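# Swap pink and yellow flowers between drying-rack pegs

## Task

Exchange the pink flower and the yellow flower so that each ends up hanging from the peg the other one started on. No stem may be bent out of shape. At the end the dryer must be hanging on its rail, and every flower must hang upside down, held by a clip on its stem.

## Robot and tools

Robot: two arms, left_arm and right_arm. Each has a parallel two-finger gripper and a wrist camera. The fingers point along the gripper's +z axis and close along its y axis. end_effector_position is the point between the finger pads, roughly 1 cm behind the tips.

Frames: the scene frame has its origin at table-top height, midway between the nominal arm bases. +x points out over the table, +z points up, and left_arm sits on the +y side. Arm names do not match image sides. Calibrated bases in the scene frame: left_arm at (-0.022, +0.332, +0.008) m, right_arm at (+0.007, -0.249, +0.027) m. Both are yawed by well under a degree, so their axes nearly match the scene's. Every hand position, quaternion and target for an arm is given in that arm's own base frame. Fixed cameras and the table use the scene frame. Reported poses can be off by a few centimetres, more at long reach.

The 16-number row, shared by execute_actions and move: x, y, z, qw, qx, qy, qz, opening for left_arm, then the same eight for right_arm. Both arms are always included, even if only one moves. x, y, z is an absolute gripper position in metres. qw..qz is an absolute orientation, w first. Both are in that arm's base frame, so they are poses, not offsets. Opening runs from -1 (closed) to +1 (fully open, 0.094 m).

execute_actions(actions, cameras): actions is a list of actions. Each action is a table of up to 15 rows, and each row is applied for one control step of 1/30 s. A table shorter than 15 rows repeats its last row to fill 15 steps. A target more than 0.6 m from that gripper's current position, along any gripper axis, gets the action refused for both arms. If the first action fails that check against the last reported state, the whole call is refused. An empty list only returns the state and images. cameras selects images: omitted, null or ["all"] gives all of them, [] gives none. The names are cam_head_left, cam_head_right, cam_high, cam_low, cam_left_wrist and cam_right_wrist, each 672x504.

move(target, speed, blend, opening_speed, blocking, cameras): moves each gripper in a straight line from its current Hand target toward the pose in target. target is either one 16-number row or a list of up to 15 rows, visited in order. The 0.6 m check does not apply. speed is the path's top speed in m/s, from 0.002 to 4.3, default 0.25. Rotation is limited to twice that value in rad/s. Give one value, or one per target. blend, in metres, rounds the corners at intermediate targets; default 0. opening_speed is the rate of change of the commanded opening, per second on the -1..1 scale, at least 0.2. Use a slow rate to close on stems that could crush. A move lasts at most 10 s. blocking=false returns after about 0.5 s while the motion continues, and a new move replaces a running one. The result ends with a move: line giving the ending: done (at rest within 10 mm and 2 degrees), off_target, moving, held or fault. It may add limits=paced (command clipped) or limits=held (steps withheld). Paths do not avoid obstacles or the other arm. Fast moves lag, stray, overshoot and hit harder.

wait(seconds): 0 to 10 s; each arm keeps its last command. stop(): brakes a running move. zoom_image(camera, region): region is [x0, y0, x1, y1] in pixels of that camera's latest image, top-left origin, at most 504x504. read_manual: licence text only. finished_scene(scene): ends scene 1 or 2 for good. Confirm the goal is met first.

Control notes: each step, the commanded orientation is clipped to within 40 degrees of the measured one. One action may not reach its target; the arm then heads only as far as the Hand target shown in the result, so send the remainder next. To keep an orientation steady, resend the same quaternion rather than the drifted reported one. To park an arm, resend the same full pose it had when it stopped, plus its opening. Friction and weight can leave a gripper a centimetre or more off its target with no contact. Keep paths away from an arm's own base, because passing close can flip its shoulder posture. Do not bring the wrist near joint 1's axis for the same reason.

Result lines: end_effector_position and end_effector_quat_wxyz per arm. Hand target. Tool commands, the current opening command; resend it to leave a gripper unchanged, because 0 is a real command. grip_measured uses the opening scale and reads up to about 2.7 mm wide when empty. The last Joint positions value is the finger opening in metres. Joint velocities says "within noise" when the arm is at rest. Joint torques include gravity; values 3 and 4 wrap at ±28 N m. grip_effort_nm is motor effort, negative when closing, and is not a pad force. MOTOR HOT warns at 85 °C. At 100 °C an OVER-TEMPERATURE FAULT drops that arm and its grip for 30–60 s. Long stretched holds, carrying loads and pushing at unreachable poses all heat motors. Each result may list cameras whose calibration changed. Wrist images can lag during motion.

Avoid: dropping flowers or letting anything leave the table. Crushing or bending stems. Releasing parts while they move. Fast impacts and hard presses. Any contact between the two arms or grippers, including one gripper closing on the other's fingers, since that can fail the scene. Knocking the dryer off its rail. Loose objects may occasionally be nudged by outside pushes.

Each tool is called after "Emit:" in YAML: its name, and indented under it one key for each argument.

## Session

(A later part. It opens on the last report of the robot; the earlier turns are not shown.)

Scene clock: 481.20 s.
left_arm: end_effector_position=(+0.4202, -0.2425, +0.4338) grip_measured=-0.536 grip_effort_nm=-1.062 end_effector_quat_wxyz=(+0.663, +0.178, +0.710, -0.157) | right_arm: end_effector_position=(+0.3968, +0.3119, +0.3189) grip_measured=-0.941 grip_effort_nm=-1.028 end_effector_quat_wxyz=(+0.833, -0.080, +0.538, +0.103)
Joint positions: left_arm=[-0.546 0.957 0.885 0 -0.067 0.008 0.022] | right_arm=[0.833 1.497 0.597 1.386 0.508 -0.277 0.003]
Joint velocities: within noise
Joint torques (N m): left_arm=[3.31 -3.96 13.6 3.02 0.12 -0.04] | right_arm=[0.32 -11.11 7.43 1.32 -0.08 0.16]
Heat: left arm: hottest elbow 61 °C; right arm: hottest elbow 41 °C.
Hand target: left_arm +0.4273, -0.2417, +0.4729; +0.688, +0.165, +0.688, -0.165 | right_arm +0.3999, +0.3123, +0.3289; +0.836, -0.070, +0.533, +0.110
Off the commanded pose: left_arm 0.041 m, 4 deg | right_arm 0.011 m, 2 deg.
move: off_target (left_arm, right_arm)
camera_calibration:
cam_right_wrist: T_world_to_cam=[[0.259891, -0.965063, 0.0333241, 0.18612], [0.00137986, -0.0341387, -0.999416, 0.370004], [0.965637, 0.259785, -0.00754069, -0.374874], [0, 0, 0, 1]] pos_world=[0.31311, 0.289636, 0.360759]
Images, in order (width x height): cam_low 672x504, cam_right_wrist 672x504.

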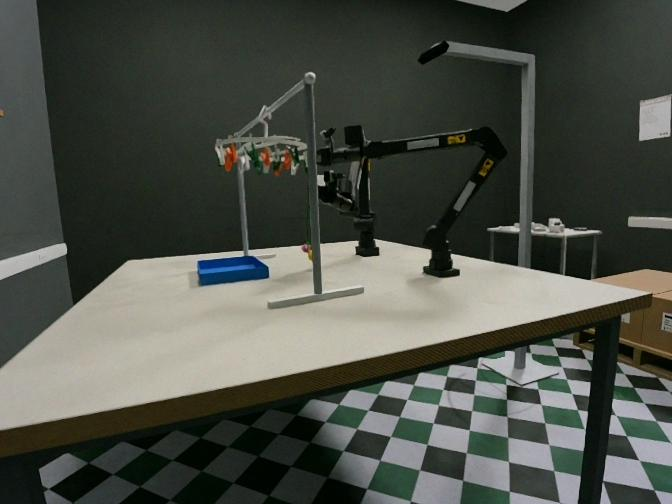

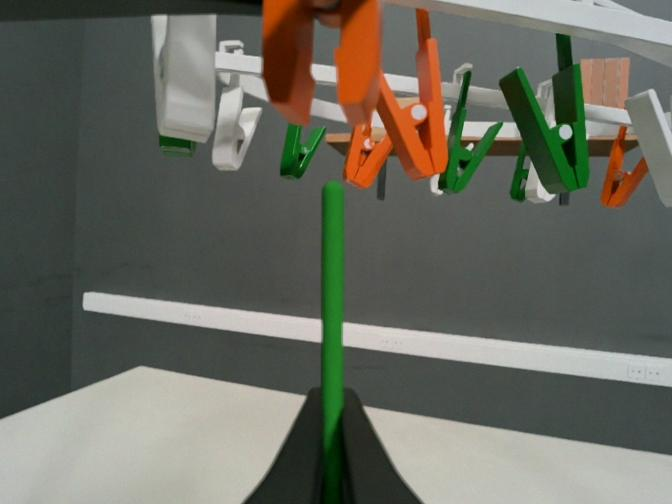

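Emit:
move:
  target: [0.430,-0.243,0.474,0.6876,0.165,0.6876,-0.165,-0.7,0.400,0.3170,0.332,0.8362,-0.0701,0.5327,0.1101,-0.97]
  speed: 0.06
  cameras: ["cam_right_wrist"]

Emit:
zoom_image:
  camera: "cam_right_wrist"
  region: [240, 0, 440, 200]

Scene clock: 484.33 s.
left_arm: end_effector_position=(+0.4202, -0.2425, +0.4338) grip_measured=-0.536 grip_effort_nm=-1.062 end_effector_quat_wxyz=(+0.663, +0.178, +0.710, -0.157) | right_arm: end_effector_position=(+0.3977, +0.3114, +0.3171) grip_measured=-0.941 grip_effort_nm=-1.038 end_effector_quat_wxyz=(+0.831, -0.080, +0.541, +0.100)
Joint positions: left_arm=[-0.546 0.957 0.885 0 -0.067 0.008 0.022] | right_arm=[0.833 1.497 0.597 1.378 0.515 -0.277 0.003]
Joint velocities: within noise
Joint torques (N m): left_arm=[3.31 -3.9 13.61 3.03 0.12 -0.04] | right_arm=[1.03 -11.28 8.21 1.31 -0.08 0.11]
Heat: left arm: hottest elbow 61 °C; right arm: hottest elbow 41 °C.
Hand target: left_arm +0.4273, -0.2417, +0.4729; +0.688, +0.165, +0.688, -0.165 | right_arm +0.3996, +0.3166, +0.3319; +0.836, -0.070, +0.533, +0.110
Off the commanded pose: left_arm 0.041 m, 4 deg | right_arm 0.016 m, 2 deg.
move: off_target (left_arm, right_arm)
camera_calibration:
cam_right_wrist: T_world_to_cam=[[0.254309, -0.966499, 0.0347361, 0.187723], [-0.00631563, -0.0375758, -0.999274, 0.372269], [0.967102, 0.253905, -0.0156599, -0.371828], [0, 0, 0, 1]] pos_world=[0.314207, 0.289831, 0.359655]
Images, in order (width x height): cam_right_wrist 672x504.

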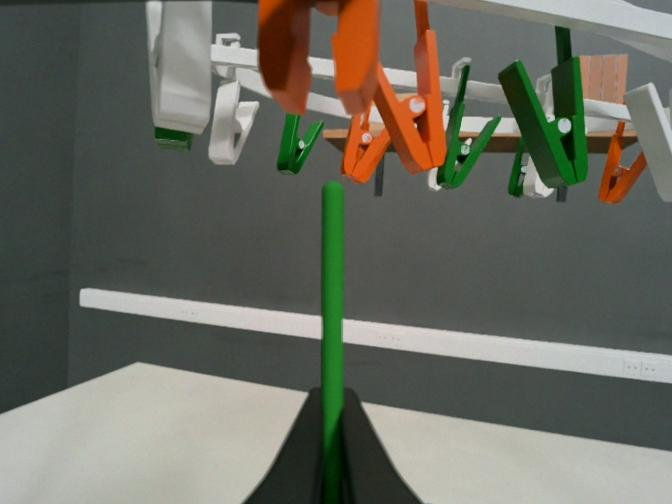

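Scaled by 2.520 from the camera's 672x504 image, which has a finer 960x720 frame.

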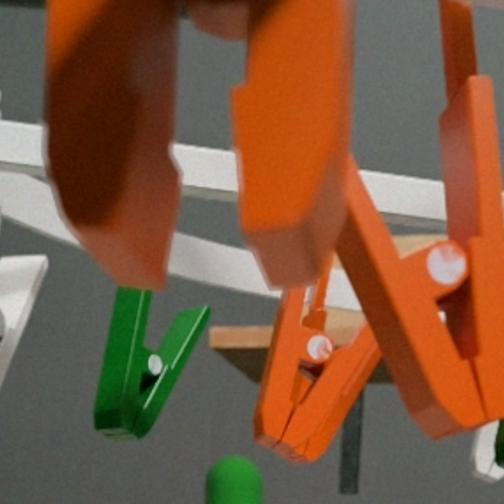

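Emit:
move:
  target: [0.430,-0.243,0.474,0.6876,0.165,0.6876,-0.165,-0.7,0.400,0.3203,0.334,0.8362,-0.0701,0.5327,0.1101,-0.97]
  speed: 0.06
  cameras: ["cam_right_wrist"]

Emit:
zoom_image:
  camera: "cam_right_wrist"
  region: [240, 0, 440, 200]

Scene clock: 487.20 s.
left_arm: end_effector_position=(+0.4202, -0.2425, +0.4338) grip_measured=-0.536 grip_effort_nm=-1.062 end_effector_quat_wxyz=(+0.663, +0.178, +0.710, -0.157) | right_arm: end_effector_position=(+0.3982, +0.3113, +0.3158) grip_measured=-0.941 grip_effort_nm=-1.043 end_effector_quat_wxyz=(+0.830, -0.080, +0.544, +0.098)
Joint positions: left_arm=[-0.546 0.957 0.885 0 -0.067 0.008 0.022] | right_arm=[0.834 1.496 0.597 1.372 0.52 -0.277 0.003]
Joint velocities: within noise
Joint torques (N m): left_arm=[3.25 -3.9 13.61 3.03 0.12 -0.03] | right_arm=[1.38 -11.16 8.77 1.36 -0.05 0.09]
Heat: left arm: hottest elbow 62 °C; right arm: hottest elbow 40 °C.
Hand target: left_arm +0.4273, -0.2417, +0.4729; +0.688, +0.165, +0.688, -0.165 | right_arm +0.3994, +0.3196, +0.3340; +0.836, -0.070, +0.533, +0.110
Off the commanded pose: left_arm 0.041 m, 4 deg | right_arm 0.020 m, 2 deg.
move: off_target (left_arm, right_arm)
camera_calibration:
cam_right_wrist: T_world_to_cam=[[0.250685, -0.967404, 0.0358712, 0.188879], [-0.0120977, -0.0401821, -0.999119, 0.374103], [0.967993, 0.25003, -0.0217764, -0.369454], [0, 0, 0, 1]] pos_world=[0.314805, 0.290129, 0.358953]
Images, in order (width x height): cam_right_wrist 672x504.

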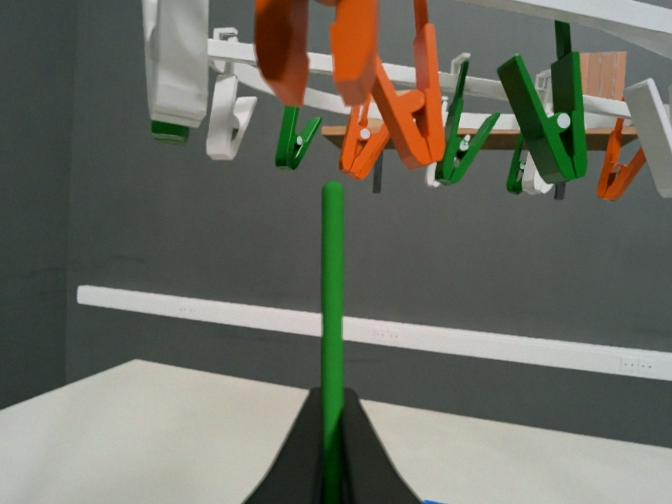

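Scaled by 2.520 from the camera's 672x504 image, which has a finer 960x720 frame.

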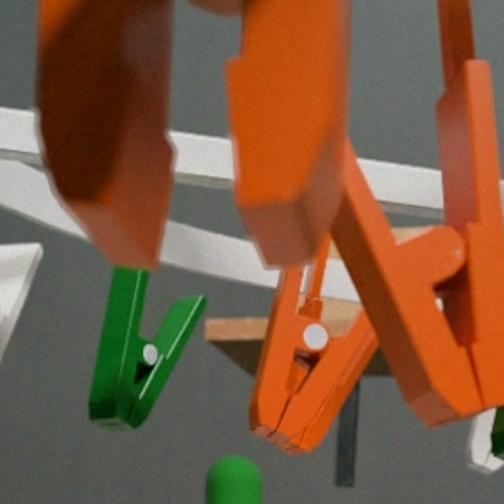

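Emit:
move:
  target:
    - [0.430,-0.243,0.474,0.6876,0.165,0.6876,-0.165,-0.7,0.397,0.333,0.332,0.8362,-0.0701,0.5327,0.1101,-0.97]
    - [0.430,-0.243,0.474,0.6876,0.165,0.6876,-0.165,-0.7,0.399,0.3145,0.334,0.8362,-0.0701,0.5327,0.1101,-0.97]
  speed: 0.06
  cameras: ["cam_right_wrist"]

Emit:
zoom_image:
  camera: "cam_right_wrist"
  region: [240, 0, 440, 200]

Scene clock: 491.13 s.
left_arm: end_effector_position=(+0.4202, -0.2425, +0.4338) grip_measured=-0.536 grip_effort_nm=-1.062 end_effector_quat_wxyz=(+0.663, +0.178, +0.710, -0.157) | right_arm: end_effector_position=(+0.3938, +0.3151, +0.3237) grip_measured=-0.941 grip_effort_nm=-1.038 end_effector_quat_wxyz=(+0.832, -0.079, +0.538, +0.106)
Joint positions: left_arm=[-0.546 0.957 0.885 0 -0.067 0.008 0.022] | right_arm=[0.845 1.484 0.602 1.371 0.516 -0.277 0.003]
Joint velocities: within noise
Joint torques (N m): left_arm=[3.31 -3.96 13.6 3.02 0.12 -0.04] | right_arm=[-0.09 -11.05 7.69 1.28 -0.24 0.12]
Heat: left arm: hottest elbow 62 °C; right arm: hottest elbow 40 °C.
Hand target: left_arm +0.4273, -0.2417, +0.4729; +0.688, +0.165, +0.688, -0.165 | right_arm +0.3988, +0.3144, +0.3340; +0.836, -0.070, +0.533, +0.110
Off the commanded pose: left_arm 0.041 m, 4 deg | right_arm 0.012 m, 1 deg.
move: off_target (left_arm, right_arm)
camera_calibration:
cam_right_wrist: T_world_to_cam=[[0.263556, -0.964227, 0.0283646, 0.189848], [0.000265883, -0.0293317, -0.99957, 0.373891], [0.964644, 0.263451, -0.00747418, -0.373557], [0, 0, 0, 1]] pos_world=[0.310214, 0.292437, 0.365553]
Images, in order (width x height): cam_right_wrist 672x504.

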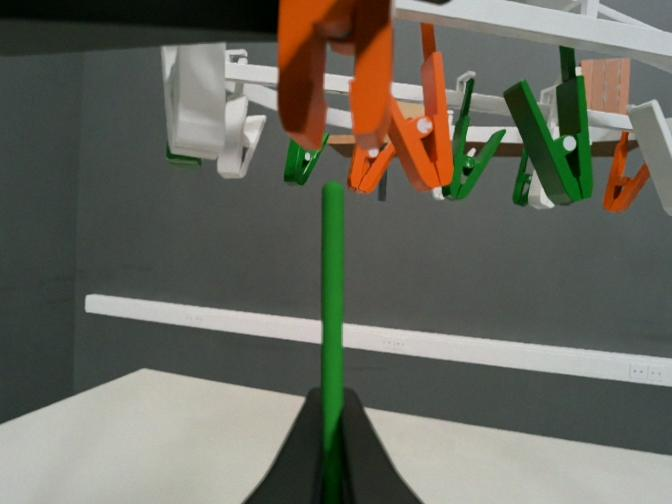

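Scaled by 2.520 from the camera's 672x504 image, which has a finer 960x720 frame.

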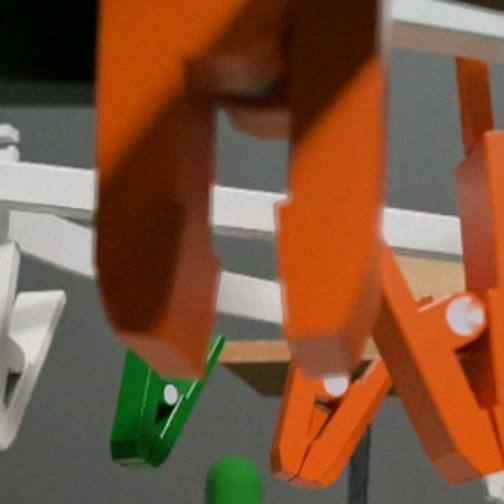

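Emit:
move:
  target: [0.430,-0.243,0.474,0.6876,0.165,0.6876,-0.165,-0.7,0.399,0.3122,0.334,0.8362,-0.0701,0.5327,0.1101,-0.97]
  speed: 0.06
  cameras: ["cam_right_wrist"]

Emit:
zoom_image:
  camera: "cam_right_wrist"
  region: [240, 0, 440, 200]

Scene clock: 495.13 s.
left_arm: end_effector_position=(+0.4202, -0.2425, +0.4338) grip_measured=-0.536 grip_effort_nm=-1.062 end_effector_quat_wxyz=(+0.663, +0.178, +0.710, -0.157) | right_arm: end_effector_position=(+0.3943, +0.3142, +0.3248) grip_measured=-0.941 grip_effort_nm=-1.028 end_effector_quat_wxyz=(+0.833, -0.079, +0.537, +0.106)
Joint positions: left_arm=[-0.546 0.957 0.885 0 -0.067 0.008 0.022] | right_arm=[0.842 1.482 0.602 1.37 0.513 -0.277 0.003]
Joint velocities: within noise
Joint torques (N m): left_arm=[3.31 -3.96 13.59 3.03 0.12 -0.04] | right_arm=[-0.38 -11.22 7.32 1.28 -0.23 0.14]
Heat: left arm: hottest elbow 62 °C; right arm: hottest elbow 40 °C.
Hand target: left_arm +0.4273, -0.2417, +0.4729; +0.688, +0.165, +0.688, -0.165 | right_arm +0.3988, +0.3120, +0.3341; +0.836, -0.070, +0.533, +0.110
Off the commanded pose: left_arm 0.041 m, 4 deg | right_arm 0.011 m, 1 deg.
move: off_target (left_arm, right_arm)
camera_calibration:
cam_right_wrist: T_world_to_cam=[[0.263405, -0.964251, 0.028945, 0.188568], [0.00243329, -0.0293404, -0.999567, 0.374091], [0.964682, 0.263362, -0.00538211, -0.374521], [0, 0, 0, 1]] pos_world=[0.310714, 0.291437, 0.366455]
Images, in order (width x height): cam_right_wrist 672x504.

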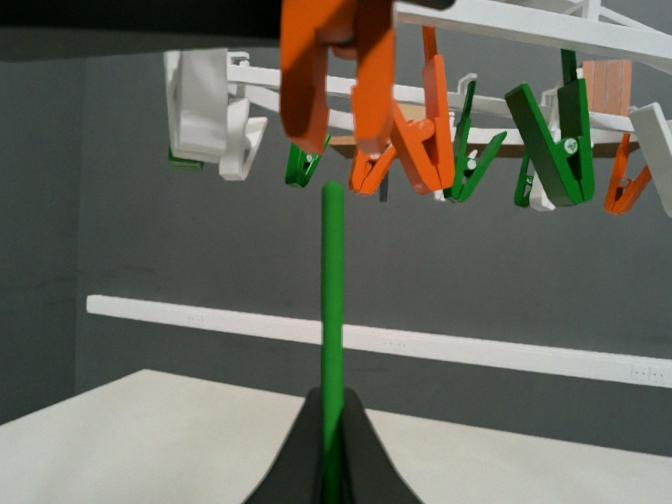

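Scaled by 2.520 from the camera's 672x504 image, which has a finer 960x720 frame.

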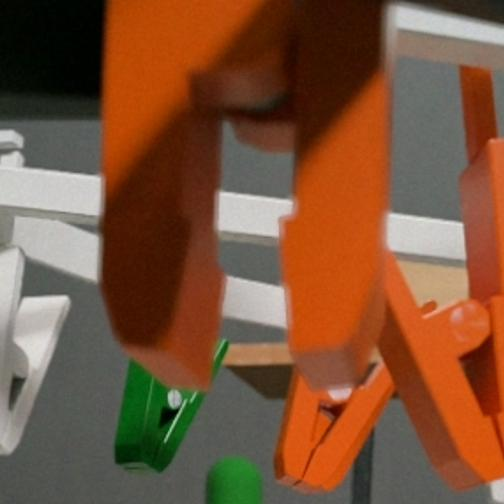

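Emit:
move:
  target: [0.430,-0.243,0.474,0.6876,0.165,0.6876,-0.165,-0.7,0.399,0.3098,0.334,0.8362,-0.0701,0.5327,0.1101,-0.97]
  speed: 0.06
  cameras: ["cam_right_wrist"]

Emit:
zoom_image:
  camera: "cam_right_wrist"
  region: [240, 0, 440, 200]

Scene clock: 499.17 s.
left_arm: end_effector_position=(+0.4202, -0.2425, +0.4338) grip_measured=-0.536 grip_effort_nm=-1.062 end_effector_quat_wxyz=(+0.663, +0.178, +0.710, -0.157) | right_arm: end_effector_position=(+0.3950, +0.3124, +0.3269) grip_measured=-0.941 grip_effort_nm=-1.038 end_effector_quat_wxyz=(+0.834, -0.079, +0.535, +0.106)
Joint positions: left_arm=[-0.546 0.957 0.885 0 -0.067 0.008 0.022] | right_arm=[0.837 1.477 0.602 1.369 0.509 -0.277 0.003]
Joint velocities: within noise
Joint torques (N m): left_arm=[3.31 -3.96 13.61 3.02 0.11 -0.04] | right_arm=[-0.21 -11.11 7.08 1.32 -0.22 0.19]
Heat: left arm: hottest elbow 63 °C; right arm: hottest elbow 40 °C.
Hand target: left_arm +0.4273, -0.2417, +0.4729; +0.688, +0.165, +0.688, -0.165 | right_arm +0.3989, +0.3097, +0.3341; +0.836, -0.070, +0.533, +0.110
Off the commanded pose: left_arm 0.041 m, 4 deg | right_arm 0.009 m, 1 deg.
move: off_target (left_arm)
camera_calibration:
cam_right_wrist: T_world_to_cam=[[0.262198, -0.964592, 0.0285485, 0.187364], [0.00606303, -0.0279363, -0.999591, 0.374314], [0.964995, 0.262264, -0.00147651, -0.375761], [0, 0, 0, 1]] pos_world=[0.311211, 0.289736, 0.368257]
Images, in order (width x height): cam_right_wrist 672x504.

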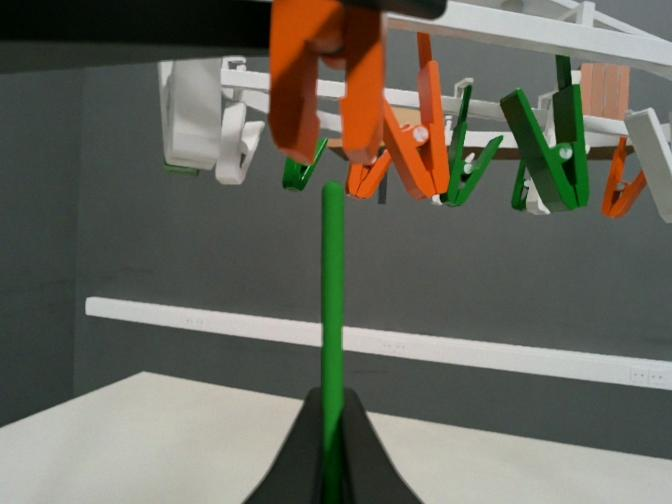

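Scaled by 2.520 from the camera's 672x504 image, which has a finer 960x720 frame.

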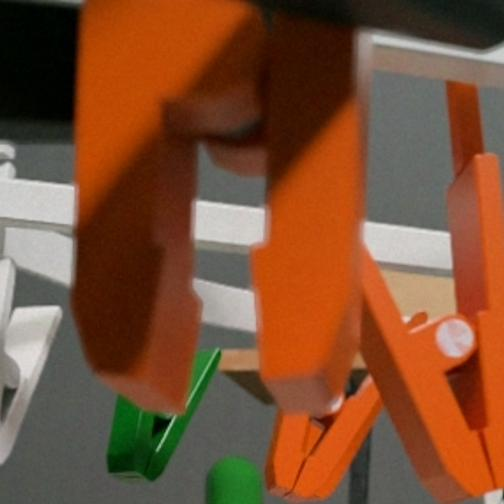

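Emit:
move:
  target: [0.430,-0.243,0.474,0.6876,0.165,0.6876,-0.165,-0.7,0.399,0.3106,0.343,0.8362,-0.0701,0.5327,0.1101,-0.97]
  speed: 0.04
  cameras: ["cam_right_wrist"]

Emit:
zoom_image:
  camera: "cam_right_wrist"
  region: [240, 60, 440, 260]

Scene clock: 502.77 s.
left_arm: end_effector_position=(+0.4202, -0.2425, +0.4338) grip_measured=-0.536 grip_effort_nm=-1.062 end_effector_quat_wxyz=(+0.663, +0.178, +0.710, -0.157) | right_arm: end_effector_position=(+0.3941, +0.3114, +0.3319) grip_measured=-0.941 grip_effort_nm=-1.033 end_effector_quat_wxyz=(+0.832, -0.081, +0.538, +0.104)
Joint positions: left_arm=[-0.546 0.957 0.885 0 -0.067 0.008 0.022] | right_arm=[0.837 1.453 0.602 1.337 0.509 -0.277 0.003]
Joint velocities: within noise
Joint torques (N m): left_arm=[3.25 -3.96 13.61 3.03 0.12 -0.04] | right_arm=[-0.21 -10.64 7.87 1.26 -0.18 0.17]
Heat: left arm: hottest elbow 63 °C; right arm: hottest elbow 40 °C.
Hand target: left_arm +0.4273, -0.2417, +0.4729; +0.688, +0.165, +0.688, -0.165 | right_arm +0.3987, +0.3105, +0.3431; +0.836, -0.070, +0.532, +0.110
Off the commanded pose: left_arm 0.041 m, 4 deg | right_arm 0.012 m, 2 deg.
move: off_target (left_arm, right_arm)
camera_calibration:
cam_right_wrist: T_world_to_cam=[[0.262704, -0.964302, 0.033278, 0.18461], [0.000599155, -0.0343263, -0.99941, 0.38337], [0.964876, 0.262569, -0.0084399, -0.372318], [0, 0, 0, 1]] pos_world=[0.310513, 0.288938, 0.373858]
Images, in order (width x height): cam_right_wrist 672x504.

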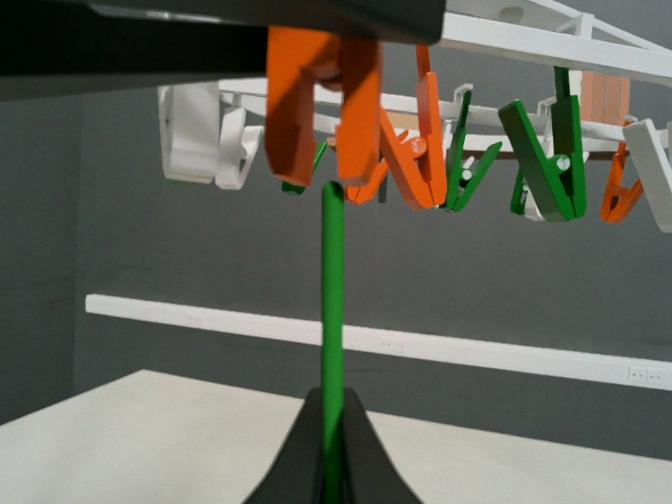

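Scaled by 2.520 from the camera's 672x504 image, which has a finer 960x720 frame.

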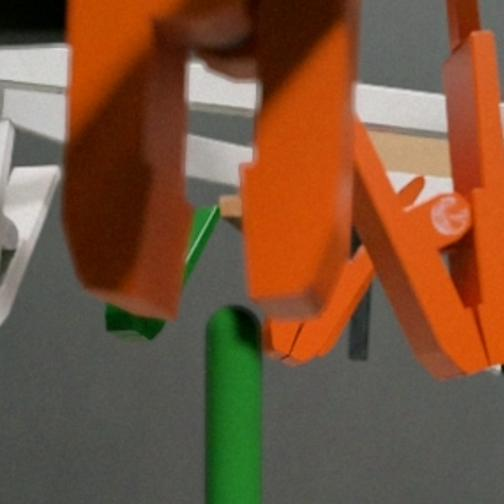

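Emit:
move:
  target:
    - [0.430,-0.243,0.474,0.6876,0.165,0.6876,-0.165,-0.7,0.399,0.3106,0.333,0.8362,-0.0701,0.5327,0.1101,-0.97]
    - [0.430,-0.243,0.474,0.6876,0.165,0.6876,-0.165,-0.7,0.399,0.325,0.333,0.8362,-0.0701,0.5327,0.1101,-0.97]
    - [0.430,-0.243,0.474,0.6876,0.165,0.6876,-0.165,-0.7,0.399,0.311,0.339,0.8362,-0.0701,0.5327,0.1101,-0.97]
  speed: 0.05
  cameras: ["cam_right_wrist"]

Emit:
zoom_image:
  camera: "cam_right_wrist"
  region: [240, 60, 440, 260]

Scene clock: 509.10 s.
left_arm: end_effector_position=(+0.4202, -0.2425, +0.4338) grip_measured=-0.536 grip_effort_nm=-1.067 end_effector_quat_wxyz=(+0.663, +0.178, +0.710, -0.157) | right_arm: end_effector_position=(+0.3938, +0.3122, +0.3303) grip_measured=-0.941 grip_effort_nm=-1.033 end_effector_quat_wxyz=(+0.833, -0.080, +0.537, +0.106)
Joint positions: left_arm=[-0.546 0.957 0.885 0 -0.067 0.008 0.022] | right_arm=[0.839 1.463 0.602 1.351 0.511 -0.277 0.003]
Joint velocities: within noise
Joint torques (N m): left_arm=[3.31 -3.9 13.6 3.03 0.12 -0.04] | right_arm=[-0.09 -10.7 7.62 1.31 -0.22 0.16]
Heat: left arm: hottest elbow 64 °C; right arm: hottest elbow 39 °C.
Hand target: left_arm +0.4273, -0.2417, +0.4729; +0.688, +0.165, +0.688, -0.165 | right_arm +0.3988, +0.3108, +0.3391; +0.836, -0.070, +0.532, +0.110
Off the commanded pose: left_arm 0.041 m, 4 deg | right_arm 0.010 m, 1 deg.
move: off_target (left_arm)
camera_calibration:
cam_right_wrist: T_world_to_cam=[[0.262792, -0.964398, 0.0295997, 0.186727], [0.00354339, -0.0297131, -0.999552, 0.379194], [0.964846, 0.26278, -0.00439112, -0.373662], [0, 0, 0, 1]] pos_world=[0.310113, 0.289537, 0.371856]
Images, in order (width x height): cam_right_wrist 672x504.

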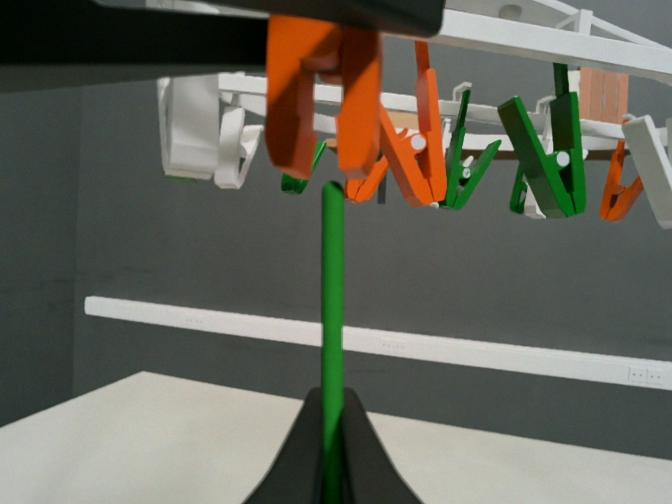

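Scaled by 2.520 from the camera's 672x504 image, which has a finer 960x720 frame.

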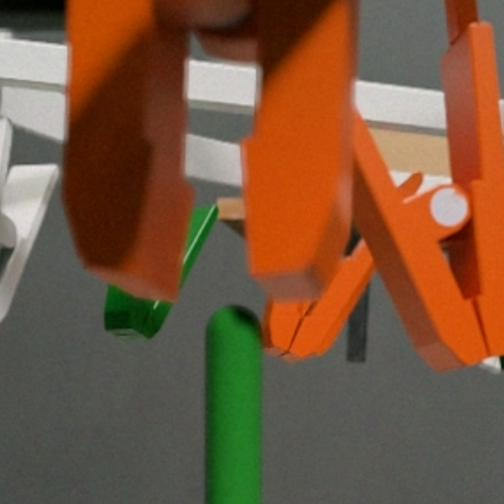

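Emit:
move:
  target:
    - [0.430,-0.243,0.474,0.6876,0.165,0.6876,-0.165,-0.7,0.399,0.328,0.337,0.8362,-0.0701,0.5327,0.1101,-0.97]
    - [0.430,-0.243,0.474,0.6876,0.165,0.6876,-0.165,-0.7,0.399,0.3128,0.340,0.8362,-0.0701,0.5327,0.1101,-0.97]
  speed: 0.05
  cameras: ["cam_right_wrist"]

Emit:
zoom_image:
  camera: "cam_right_wrist"
  region: [240, 60, 440, 260]

Scene clock: 512.23 s.
left_arm: end_effector_position=(+0.4202, -0.2425, +0.4338) grip_measured=-0.536 grip_effort_nm=-1.062 end_effector_quat_wxyz=(+0.663, +0.178, +0.710, -0.157) | right_arm: end_effector_position=(+0.3934, +0.3138, +0.3283) grip_measured=-0.941 grip_effort_nm=-1.033 end_effector_quat_wxyz=(+0.832, -0.081, +0.539, +0.105)
Joint positions: left_arm=[-0.546 0.957 0.885 0 -0.067 0.008 0.022] | right_arm=[0.843 1.465 0.602 1.348 0.514 -0.277 0.003]
Joint velocities: within noise
Joint torques (N m): left_arm=[3.25 -3.96 13.61 3.02 0.12 -0.04] | right_arm=[-0.21 -10.75 7.91 1.36 -0.24 0.13]
Heat: left arm: hottest elbow 64 °C; right arm: hottest elbow 39 °C.
Hand target: left_arm +0.4273, -0.2417, +0.4729; +0.688, +0.165, +0.688, -0.165 | right_arm +0.3987, +0.3126, +0.3400; +0.836, -0.070, +0.533, +0.110
Off the commanded pose: left_arm 0.041 m, 4 deg | right_arm 0.013 m, 2 deg.
move: off_target (left_arm, right_arm)
camera_calibration:
cam_right_wrist: T_world_to_cam=[[0.26406, -0.963992, 0.0315053, 0.187248], [-0.00134285, -0.0330321, -0.999453, 0.380189], [0.964505, 0.263873, -0.0100169, -0.372056], [0, 0, 0, 1]] pos_world=[0.309915, 0.291239, 0.370355]
Images, in order (width x height): cam_right_wrist 672x504.

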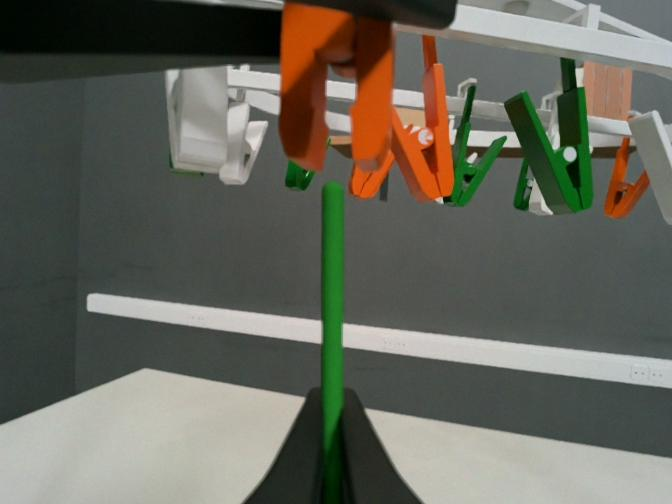

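Scaled by 2.520 from the camera's 672x504 image, which has a finer 960x720 frame.

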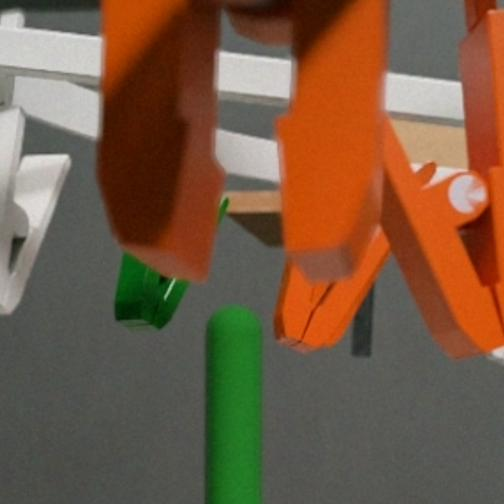

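Emit:
move:
  target:
    - [0.430,-0.243,0.474,0.6876,0.165,0.6876,-0.165,-0.7,0.399,0.328,0.338,0.8362,-0.0701,0.5327,0.1101,-0.97]
    - [0.430,-0.243,0.474,0.6876,0.165,0.6876,-0.165,-0.7,0.399,0.3118,0.344,0.8362,-0.0701,0.5327,0.1101,-0.97]
  speed: 0.05
  cameras: ["cam_right_wrist"]

Emit:
zoom_image:
  camera: "cam_right_wrist"
  region: [240, 60, 440, 260]

Scene clock: 516.63 s.
left_arm: end_effector_position=(+0.4202, -0.2425, +0.4338) grip_measured=-0.536 grip_effort_nm=-1.062 end_effector_quat_wxyz=(+0.663, +0.178, +0.710, -0.157) | right_arm: end_effector_position=(+0.3930, +0.3123, +0.3322) grip_measured=-0.941 grip_effort_nm=-1.033 end_effector_quat_wxyz=(+0.832, -0.081, +0.539, +0.105)
Joint positions: left_arm=[-0.546 0.957 0.885 0 -0.067 0.008 0.022] | right_arm=[0.841 1.451 0.602 1.333 0.512 -0.277 0.003]
Joint velocities: within noise
Joint torques (N m): left_arm=[3.19 -3.96 13.6 3.02 0.12 -0.04] | right_arm=[-0.15 -10.75 8.23 1.29 -0.23 0.15]
Heat: left arm: hottest elbow 64 °C; right arm: hottest elbow 39 °C.
Hand target: left_arm +0.4273, -0.2417, +0.4729; +0.688, +0.165, +0.688, -0.165 | right_arm +0.3987, +0.3116, +0.3441; +0.836, -0.070, +0.533, +0.110
Off the commanded pose: left_arm 0.041 m, 4 deg | right_arm 0.013 m, 2 deg.
move: off_target (left_arm, right_arm)
camera_calibration:
cam_right_wrist: T_world_to_cam=[[0.263451, -0.96413, 0.0323407, 0.185697], [-0.00105725, -0.0338136, -0.999428, 0.384266], [0.964672, 0.263266, -0.00992756, -0.371142], [0, 0, 0, 1]] pos_world=[0.309515, 0.289739, 0.374356]
Images, in order (width x height): cam_right_wrist 672x504.

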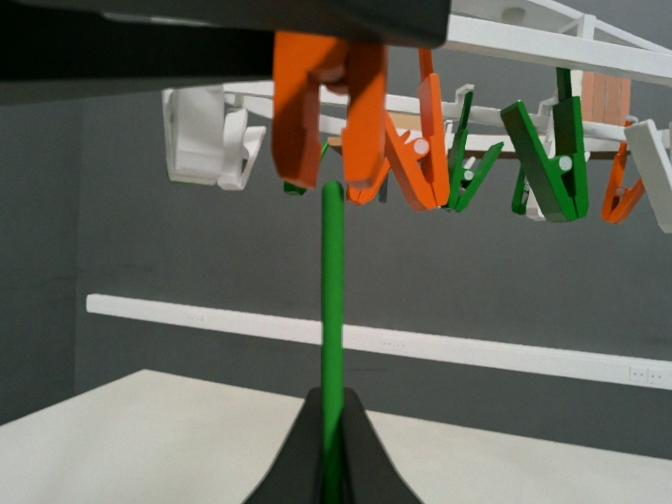

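Scaled by 2.520 from the camera's 672x504 image, which has a finer 960x720 frame.

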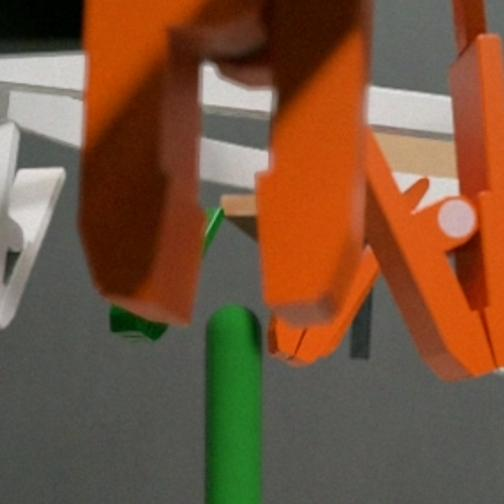

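Emit:
move:
  target: [0.430,-0.243,0.474,0.6876,0.165,0.6876,-0.165,-0.7,0.399,0.3118,0.353,0.8362,-0.0701,0.5327,0.1101,-0.97]
  speed: 0.04
  cameras: ["cam_right_wrist"]

Emit:
zoom_image:
  camera: "cam_right_wrist"
  region: [240, 60, 440, 260]

Scene clock: 519.77 s.
left_arm: end_effector_position=(+0.4202, -0.2425, +0.4338) grip_measured=-0.536 grip_effort_nm=-1.067 end_effector_quat_wxyz=(+0.663, +0.178, +0.710, -0.157) | right_arm: end_effector_position=(+0.3924, +0.3114, +0.3361) grip_measured=-0.941 grip_effort_nm=-1.033 end_effector_quat_wxyz=(+0.830, -0.084, +0.542, +0.103)
Joint positions: left_arm=[-0.546 0.957 0.885 0 -0.067 0.008 0.022] | right_arm=[0.841 1.429 0.602 1.301 0.512 -0.277 0.003]
Joint velocities: within noise
Joint torques (N m): left_arm=[3.31 -3.9 13.61 3.02 0.12 -0.03] | right_arm=[-0.21 -10.58 8.88 1.28 -0.2 0.15]
Heat: left arm: hottest elbow 65 °C; right arm: hottest elbow 39 °C.
Hand target: left_arm +0.4273, -0.2417, +0.4729; +0.688, +0.165, +0.688, -0.165 | right_arm +0.3985, +0.3113, +0.3529; +0.836, -0.070, +0.533, +0.110
Off the commanded pose: left_arm 0.041 m, 4 deg | right_arm 0.018 m, 2 deg.
move: off_target (left_arm, right_arm)
camera_calibration:
cam_right_wrist: T_world_to_cam=[[0.263631, -0.963866, 0.0382368, 0.182807], [-0.00806803, -0.041841, -0.999092, 0.393209], [0.96459, 0.263083, -0.0188071, -0.367139], [0, 0, 0, 1]] pos_world=[0.309117, 0.289242, 0.378957]
Images, in order (width x height): cam_right_wrist 672x504.

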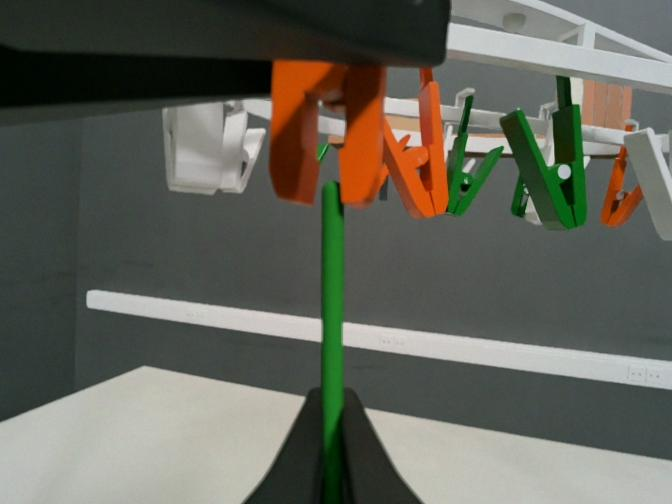

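Scaled by 2.520 from the camera's 672x504 image, which has a finer 960x720 frame.

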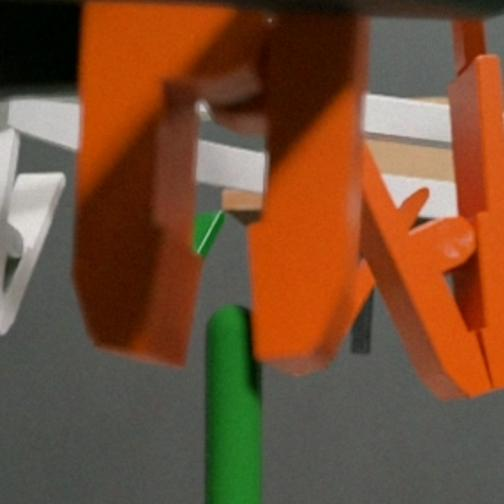

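Emit:
move:
  target: [0.430,-0.243,0.474,0.6876,0.165,0.6876,-0.165,-0.7,0.399,0.3128,0.362,0.8362,-0.0701,0.5327,0.1101,-0.97]
  speed: 0.04
  cameras: ["cam_right_wrist"]

Emit:
zoom_image:
  camera: "cam_right_wrist"
  region: [240, 60, 440, 260]

Scene clock: 522.47 s.
left_arm: end_effector_position=(+0.4202, -0.2425, +0.4338) grip_measured=-0.536 grip_effort_nm=-1.057 end_effector_quat_wxyz=(+0.663, +0.178, +0.710, -0.157) | right_arm: end_effector_position=(+0.3917, +0.3107, +0.3393) grip_measured=-0.941 grip_effort_nm=-1.033 end_effector_quat_wxyz=(+0.827, -0.087, +0.546, +0.101)
Joint positions: left_arm=[-0.546 0.957 0.885 0 -0.067 0.008 0.022] | right_arm=[0.841 1.409 0.602 1.269 0.512 -0.277 0.003]
Joint velocities: within noise
Joint torques (N m): left_arm=[3.31 -3.9 13.61 3.02 0.12 -0.03] | right_arm=[-0.03 -10.58 9.78 1.25 -0.14 0.15]
Heat: left arm: hottest elbow 65 °C; right arm: hottest elbow 39 °C.
Hand target: left_arm +0.4273, -0.2416, +0.4729; +0.688, +0.165, +0.688, -0.165 | right_arm +0.3981, +0.3120, +0.3619; +0.836, -0.070, +0.533, +0.110
Off the commanded pose: left_arm 0.041 m, 4 deg | right_arm 0.024 m, 3 deg.
move: off_target (left_arm, right_arm)
camera_calibration:
cam_right_wrist: T_world_to_cam=[[0.263964, -0.963505, 0.0445016, 0.179744], [-0.0156563, -0.050412, -0.998606, 0.401821], [0.964405, 0.262899, -0.0283919, -0.362892], [0, 0, 0, 1]] pos_world=[0.30882, 0.288845, 0.382959]
Images, in order (width x height): cam_right_wrist 672x504.

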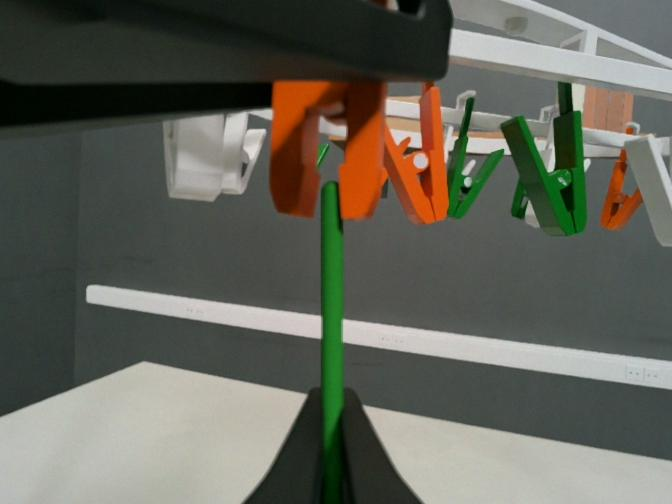

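Scaled by 2.520 from the camera's 672x504 image, which has a finer 960x720 frame.

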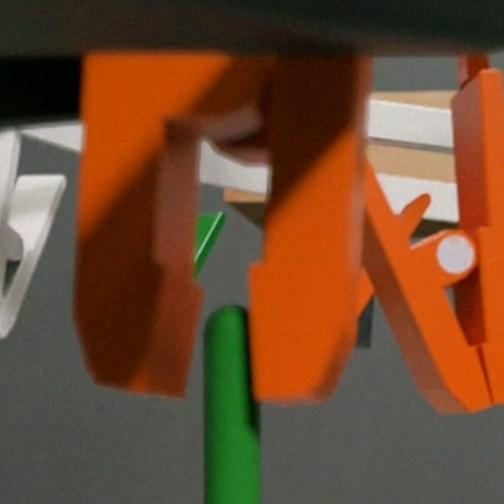

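Emit:
move:
  target:
    - [0.430,-0.243,0.474,0.6876,0.165,0.6876,-0.165,-0.7,0.399,0.3128,0.372,0.8362,-0.0701,0.5327,0.1101,-0.97]
    - [0.430,-0.243,0.474,0.6876,0.165,0.6876,-0.165,-0.7,0.399,0.3128,0.38,0.8362,-0.0701,0.5327,0.1101,-0.97]
  speed: 0.05
  cameras: ["cam_right_wrist","cam_left_wrist"]

Emit:
zoom_image:
  camera: "cam_right_wrist"
  region: [240, 60, 440, 260]

Scene clock: 536.27 s.
left_arm: end_effector_position=(+0.4206, -0.2428, +0.4398) grip_measured=-0.536 grip_effort_nm=-1.062 end_effector_quat_wxyz=(+0.667, +0.177, +0.707, -0.159) | right_arm: end_effector_position=(+0.3909, +0.3097, +0.3488) grip_measured=-0.941 grip_effort_nm=-1.028 end_effector_quat_wxyz=(+0.824, -0.092, +0.551, +0.098)
Joint positions: left_arm=[-0.546 0.957 0.893 0.003 -0.066 0.006 0.022] | right_arm=[0.841 1.368 0.609 1.205 0.512 -0.277 0.003]
Joint velocities: within noise
Joint torques (N m): left_arm=[3.37 -3.84 13.14 2.92 0.08 -0.02] | right_arm=[-0.21 -10.34 11.02 1.4 -0.12 0.13]
Heat: left arm: hottest elbow 66 °C; right arm: hottest elbow 39 °C.
Hand target: left_arm +0.4280, -0.2418, +0.4732; +0.688, +0.165, +0.688, -0.165 | right_arm +0.3975, +0.3114, +0.3798; +0.836, -0.070, +0.532, +0.110
Off the commanded pose: left_arm 0.035 m, 4 deg | right_arm 0.032 m, 4 deg.
move: off_target (left_arm, right_arm)
camera_calibration:
cam_left_wrist: T_world_to_cam=[[-0.457887, -0.888674, -0.0244472, -0.012471], [-0.412554, 0.236766, -0.879625, 0.656523], [0.787489, -0.392683, -0.475039, -0.127132], [0, 0, 0, 1]] pos_world=[0.365256, -0.216448, 0.516797]
cam_right_wrist: T_world_to_cam=[[0.26455, -0.962893, 0.0533841, 0.17511], [-0.0266313, -0.0626297, -0.997681, 0.419029], [0.964004, 0.262515, -0.0422117, -0.356524], [0, 0, 0, 1]] pos_world=[0.308524, 0.288449, 0.39366]
Images, in order (width x height): cam_left_wrist 672x504, cam_right_wrist 672x504.

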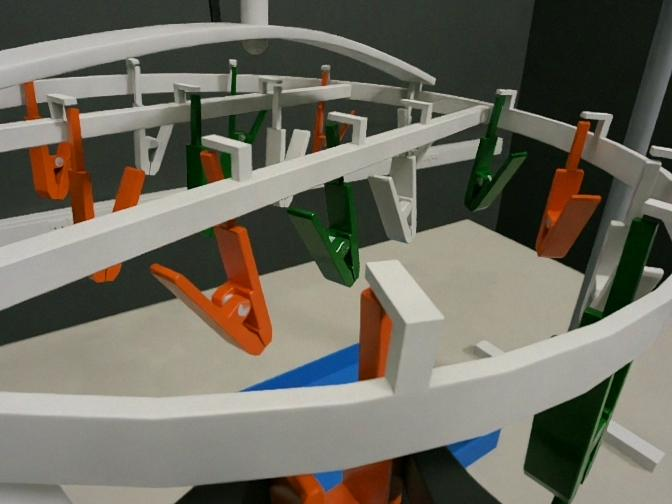

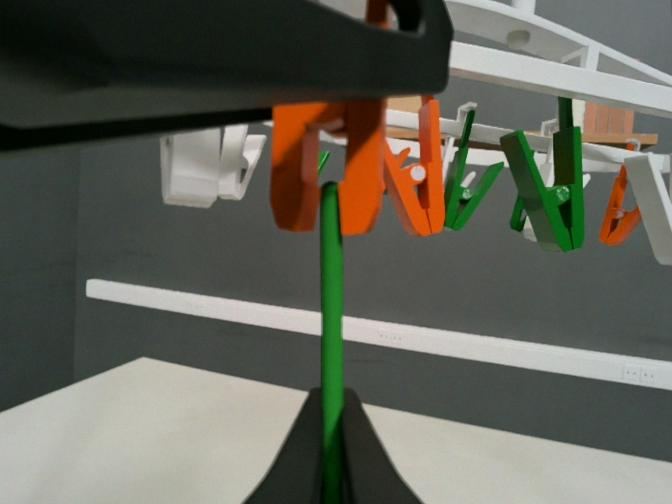

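Scaled by 2.520 from the camera's 672x504 image, which has a finer 960x720 frame.

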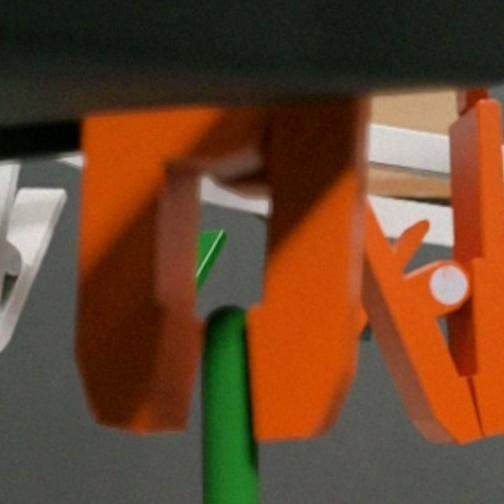

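Emit:
move:
  target:
    - [0.430,-0.243,0.474,0.6876,0.165,0.6876,-0.165,-0.7,0.399,0.3128,0.368,0.8362,-0.0701,0.5327,0.1101,-0.97]
    - [0.430,-0.243,0.474,0.6876,0.165,0.6876,-0.165,-0.7,0.399,0.325,0.368,0.8362,-0.0701,0.5327,0.1101,-0.97]
    - [0.430,-0.243,0.474,0.6876,0.165,0.6876,-0.165,-0.7,0.399,0.317,0.38,0.8362,-0.0701,0.5327,0.1101,-0.97]
  speed: 0.05
  cameras: ["cam_right_wrist"]

Emit:
zoom_image:
  camera: "cam_right_wrist"
  region: [240, 60, 440, 260]

Scene clock: 541.63 s.
left_arm: end_effector_position=(+0.4210, -0.2431, +0.4407) grip_measured=-0.536 grip_effort_nm=-1.062 end_effector_quat_wxyz=(+0.667, +0.176, +0.706, -0.160) | right_arm: end_effector_position=(+0.3942, +0.3120, +0.3489) grip_measured=-0.941 grip_effort_nm=-1.033 end_effector_quat_wxyz=(+0.824, -0.088, +0.552, +0.096)
Joint positions: left_arm=[-0.546 0.958 0.895 0.004 -0.066 0.006 0.022] | right_arm=[0.841 1.38 0.621 1.206 0.521 -0.277 0.003]
Joint velocities: within noise
Joint torques (N m): left_arm=[3.19 -3.9 13.03 2.84 0.07 -0.01] | right_arm=[0.44 -10.81 10.77 1.48 -0.24 0.11]
Heat: left arm: hottest elbow 68 °C; right arm: hottest elbow 40 °C.
Hand target: left_arm +0.4281, -0.2419, +0.4732; +0.688, +0.165, +0.688, -0.165 | right_arm +0.3976, +0.3158, +0.3799; +0.836, -0.070, +0.532, +0.110
Off the commanded pose: left_arm 0.034 m, 3 deg | right_arm 0.032 m, 4 deg.
move: off_target (left_arm, right_arm)
camera_calibration:
cam_right_wrist: T_world_to_cam=[[0.257752, -0.964938, 0.0495787, 0.181157], [-0.0290677, -0.0590333, -0.997833, 0.419255], [0.965774, 0.255752, -0.0432645, -0.358495], [0, 0, 0, 1]] pos_world=[0.311718, 0.291241, 0.393855]
Images, in order (width x height): cam_right_wrist 672x504.

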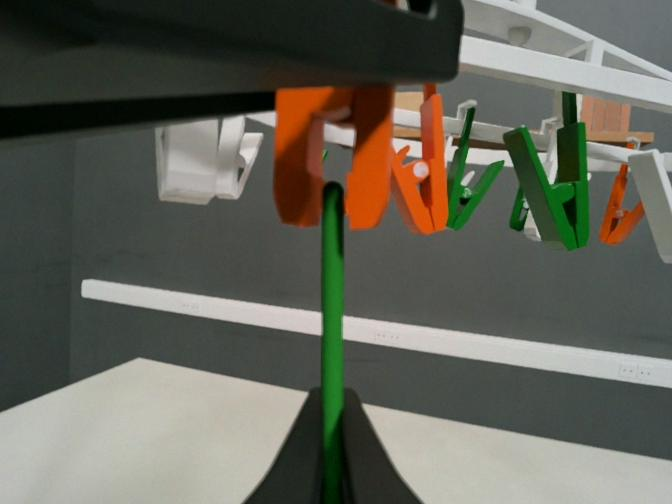

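Scaled by 2.520 from the camera's 672x504 image, which has a finer 960x720 frame.

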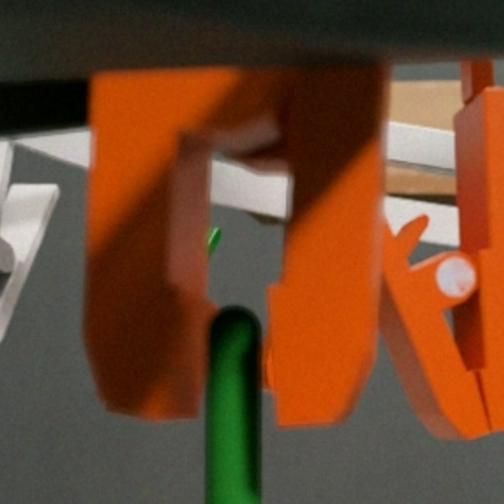

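Emit:
move:
  target: [0.430,-0.243,0.474,0.6876,0.165,0.6876,-0.165,-0.7,0.399,0.317,0.393,0.8362,-0.0701,0.5327,0.1101,-0.97]
  speed: 0.05
  cameras: ["cam_right_wrist"]

Emit:
zoom_image:
  camera: "cam_right_wrist"
  region: [240, 60, 440, 260]

Scene clock: 544.97 s.
left_arm: end_effector_position=(+0.4212, -0.2432, +0.4447) grip_measured=-0.536 grip_effort_nm=-1.067 end_effector_quat_wxyz=(+0.670, +0.174, +0.704, -0.162) | right_arm: end_effector_position=(+0.3933, +0.3111, +0.3517) grip_measured=-0.941 grip_effort_nm=-1.038 end_effector_quat_wxyz=(+0.819, -0.094, +0.558, +0.093)
Joint positions: left_arm=[-0.546 0.958 0.9 0.007 -0.066 0.002 0.022] | right_arm=[0.841 1.354 0.621 1.159 0.521 -0.277 0.003]
Joint velocities: within noise
Joint torques (N m): left_arm=[3.25 -3.78 12.75 2.76 0.07 0.04] | right_arm=[0.38 -11.16 11.93 1.66 -0.21 0.11]
Heat: left arm: hottest elbow 68 °C; right arm: hottest elbow 40 °C.
Hand target: left_arm +0.4285, -0.2421, +0.4734; +0.688, +0.165, +0.688, -0.165 | right_arm +0.3967, +0.3149, +0.3926; +0.836, -0.070, +0.533, +0.110
Off the commanded pose: left_arm 0.031 m, 3 deg | right_arm 0.042 m, 5 deg.
move: off_target (left_arm, right_arm)
camera_calibration:
cam_right_wrist: T_world_to_cam=[[0.258554, -0.964065, 0.0610643, 0.175639], [-0.0430639, -0.0746542, -0.996279, 0.431712], [0.965036, 0.254963, -0.0608185, -0.350602], [0, 0, 0, 1]] pos_world=[0.311523, 0.290947, 0.398057]
Images, in order (width x height): cam_right_wrist 672x504.

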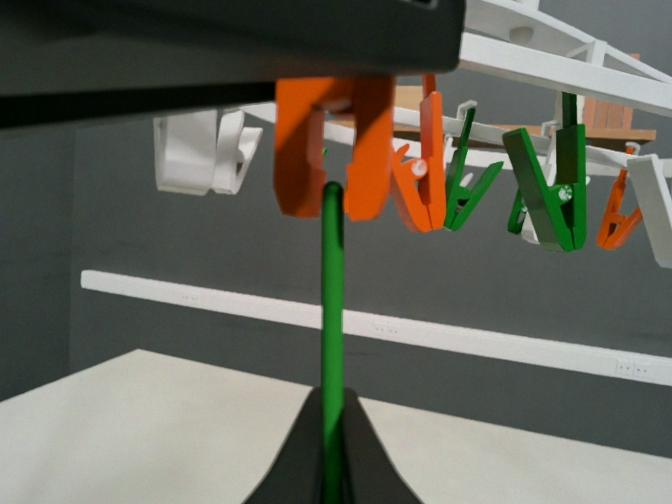

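Scaled by 2.520 from the camera's 672x504 image, which has a finer 960x720 frame.

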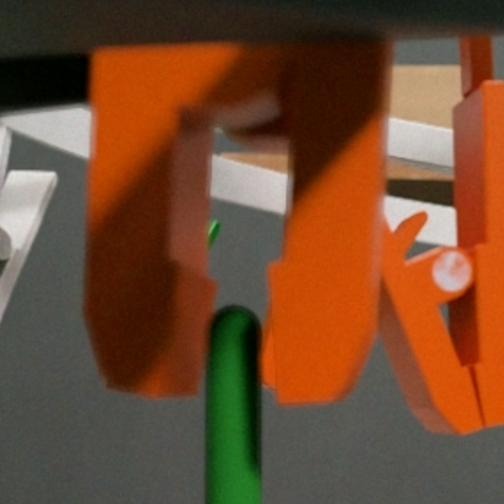

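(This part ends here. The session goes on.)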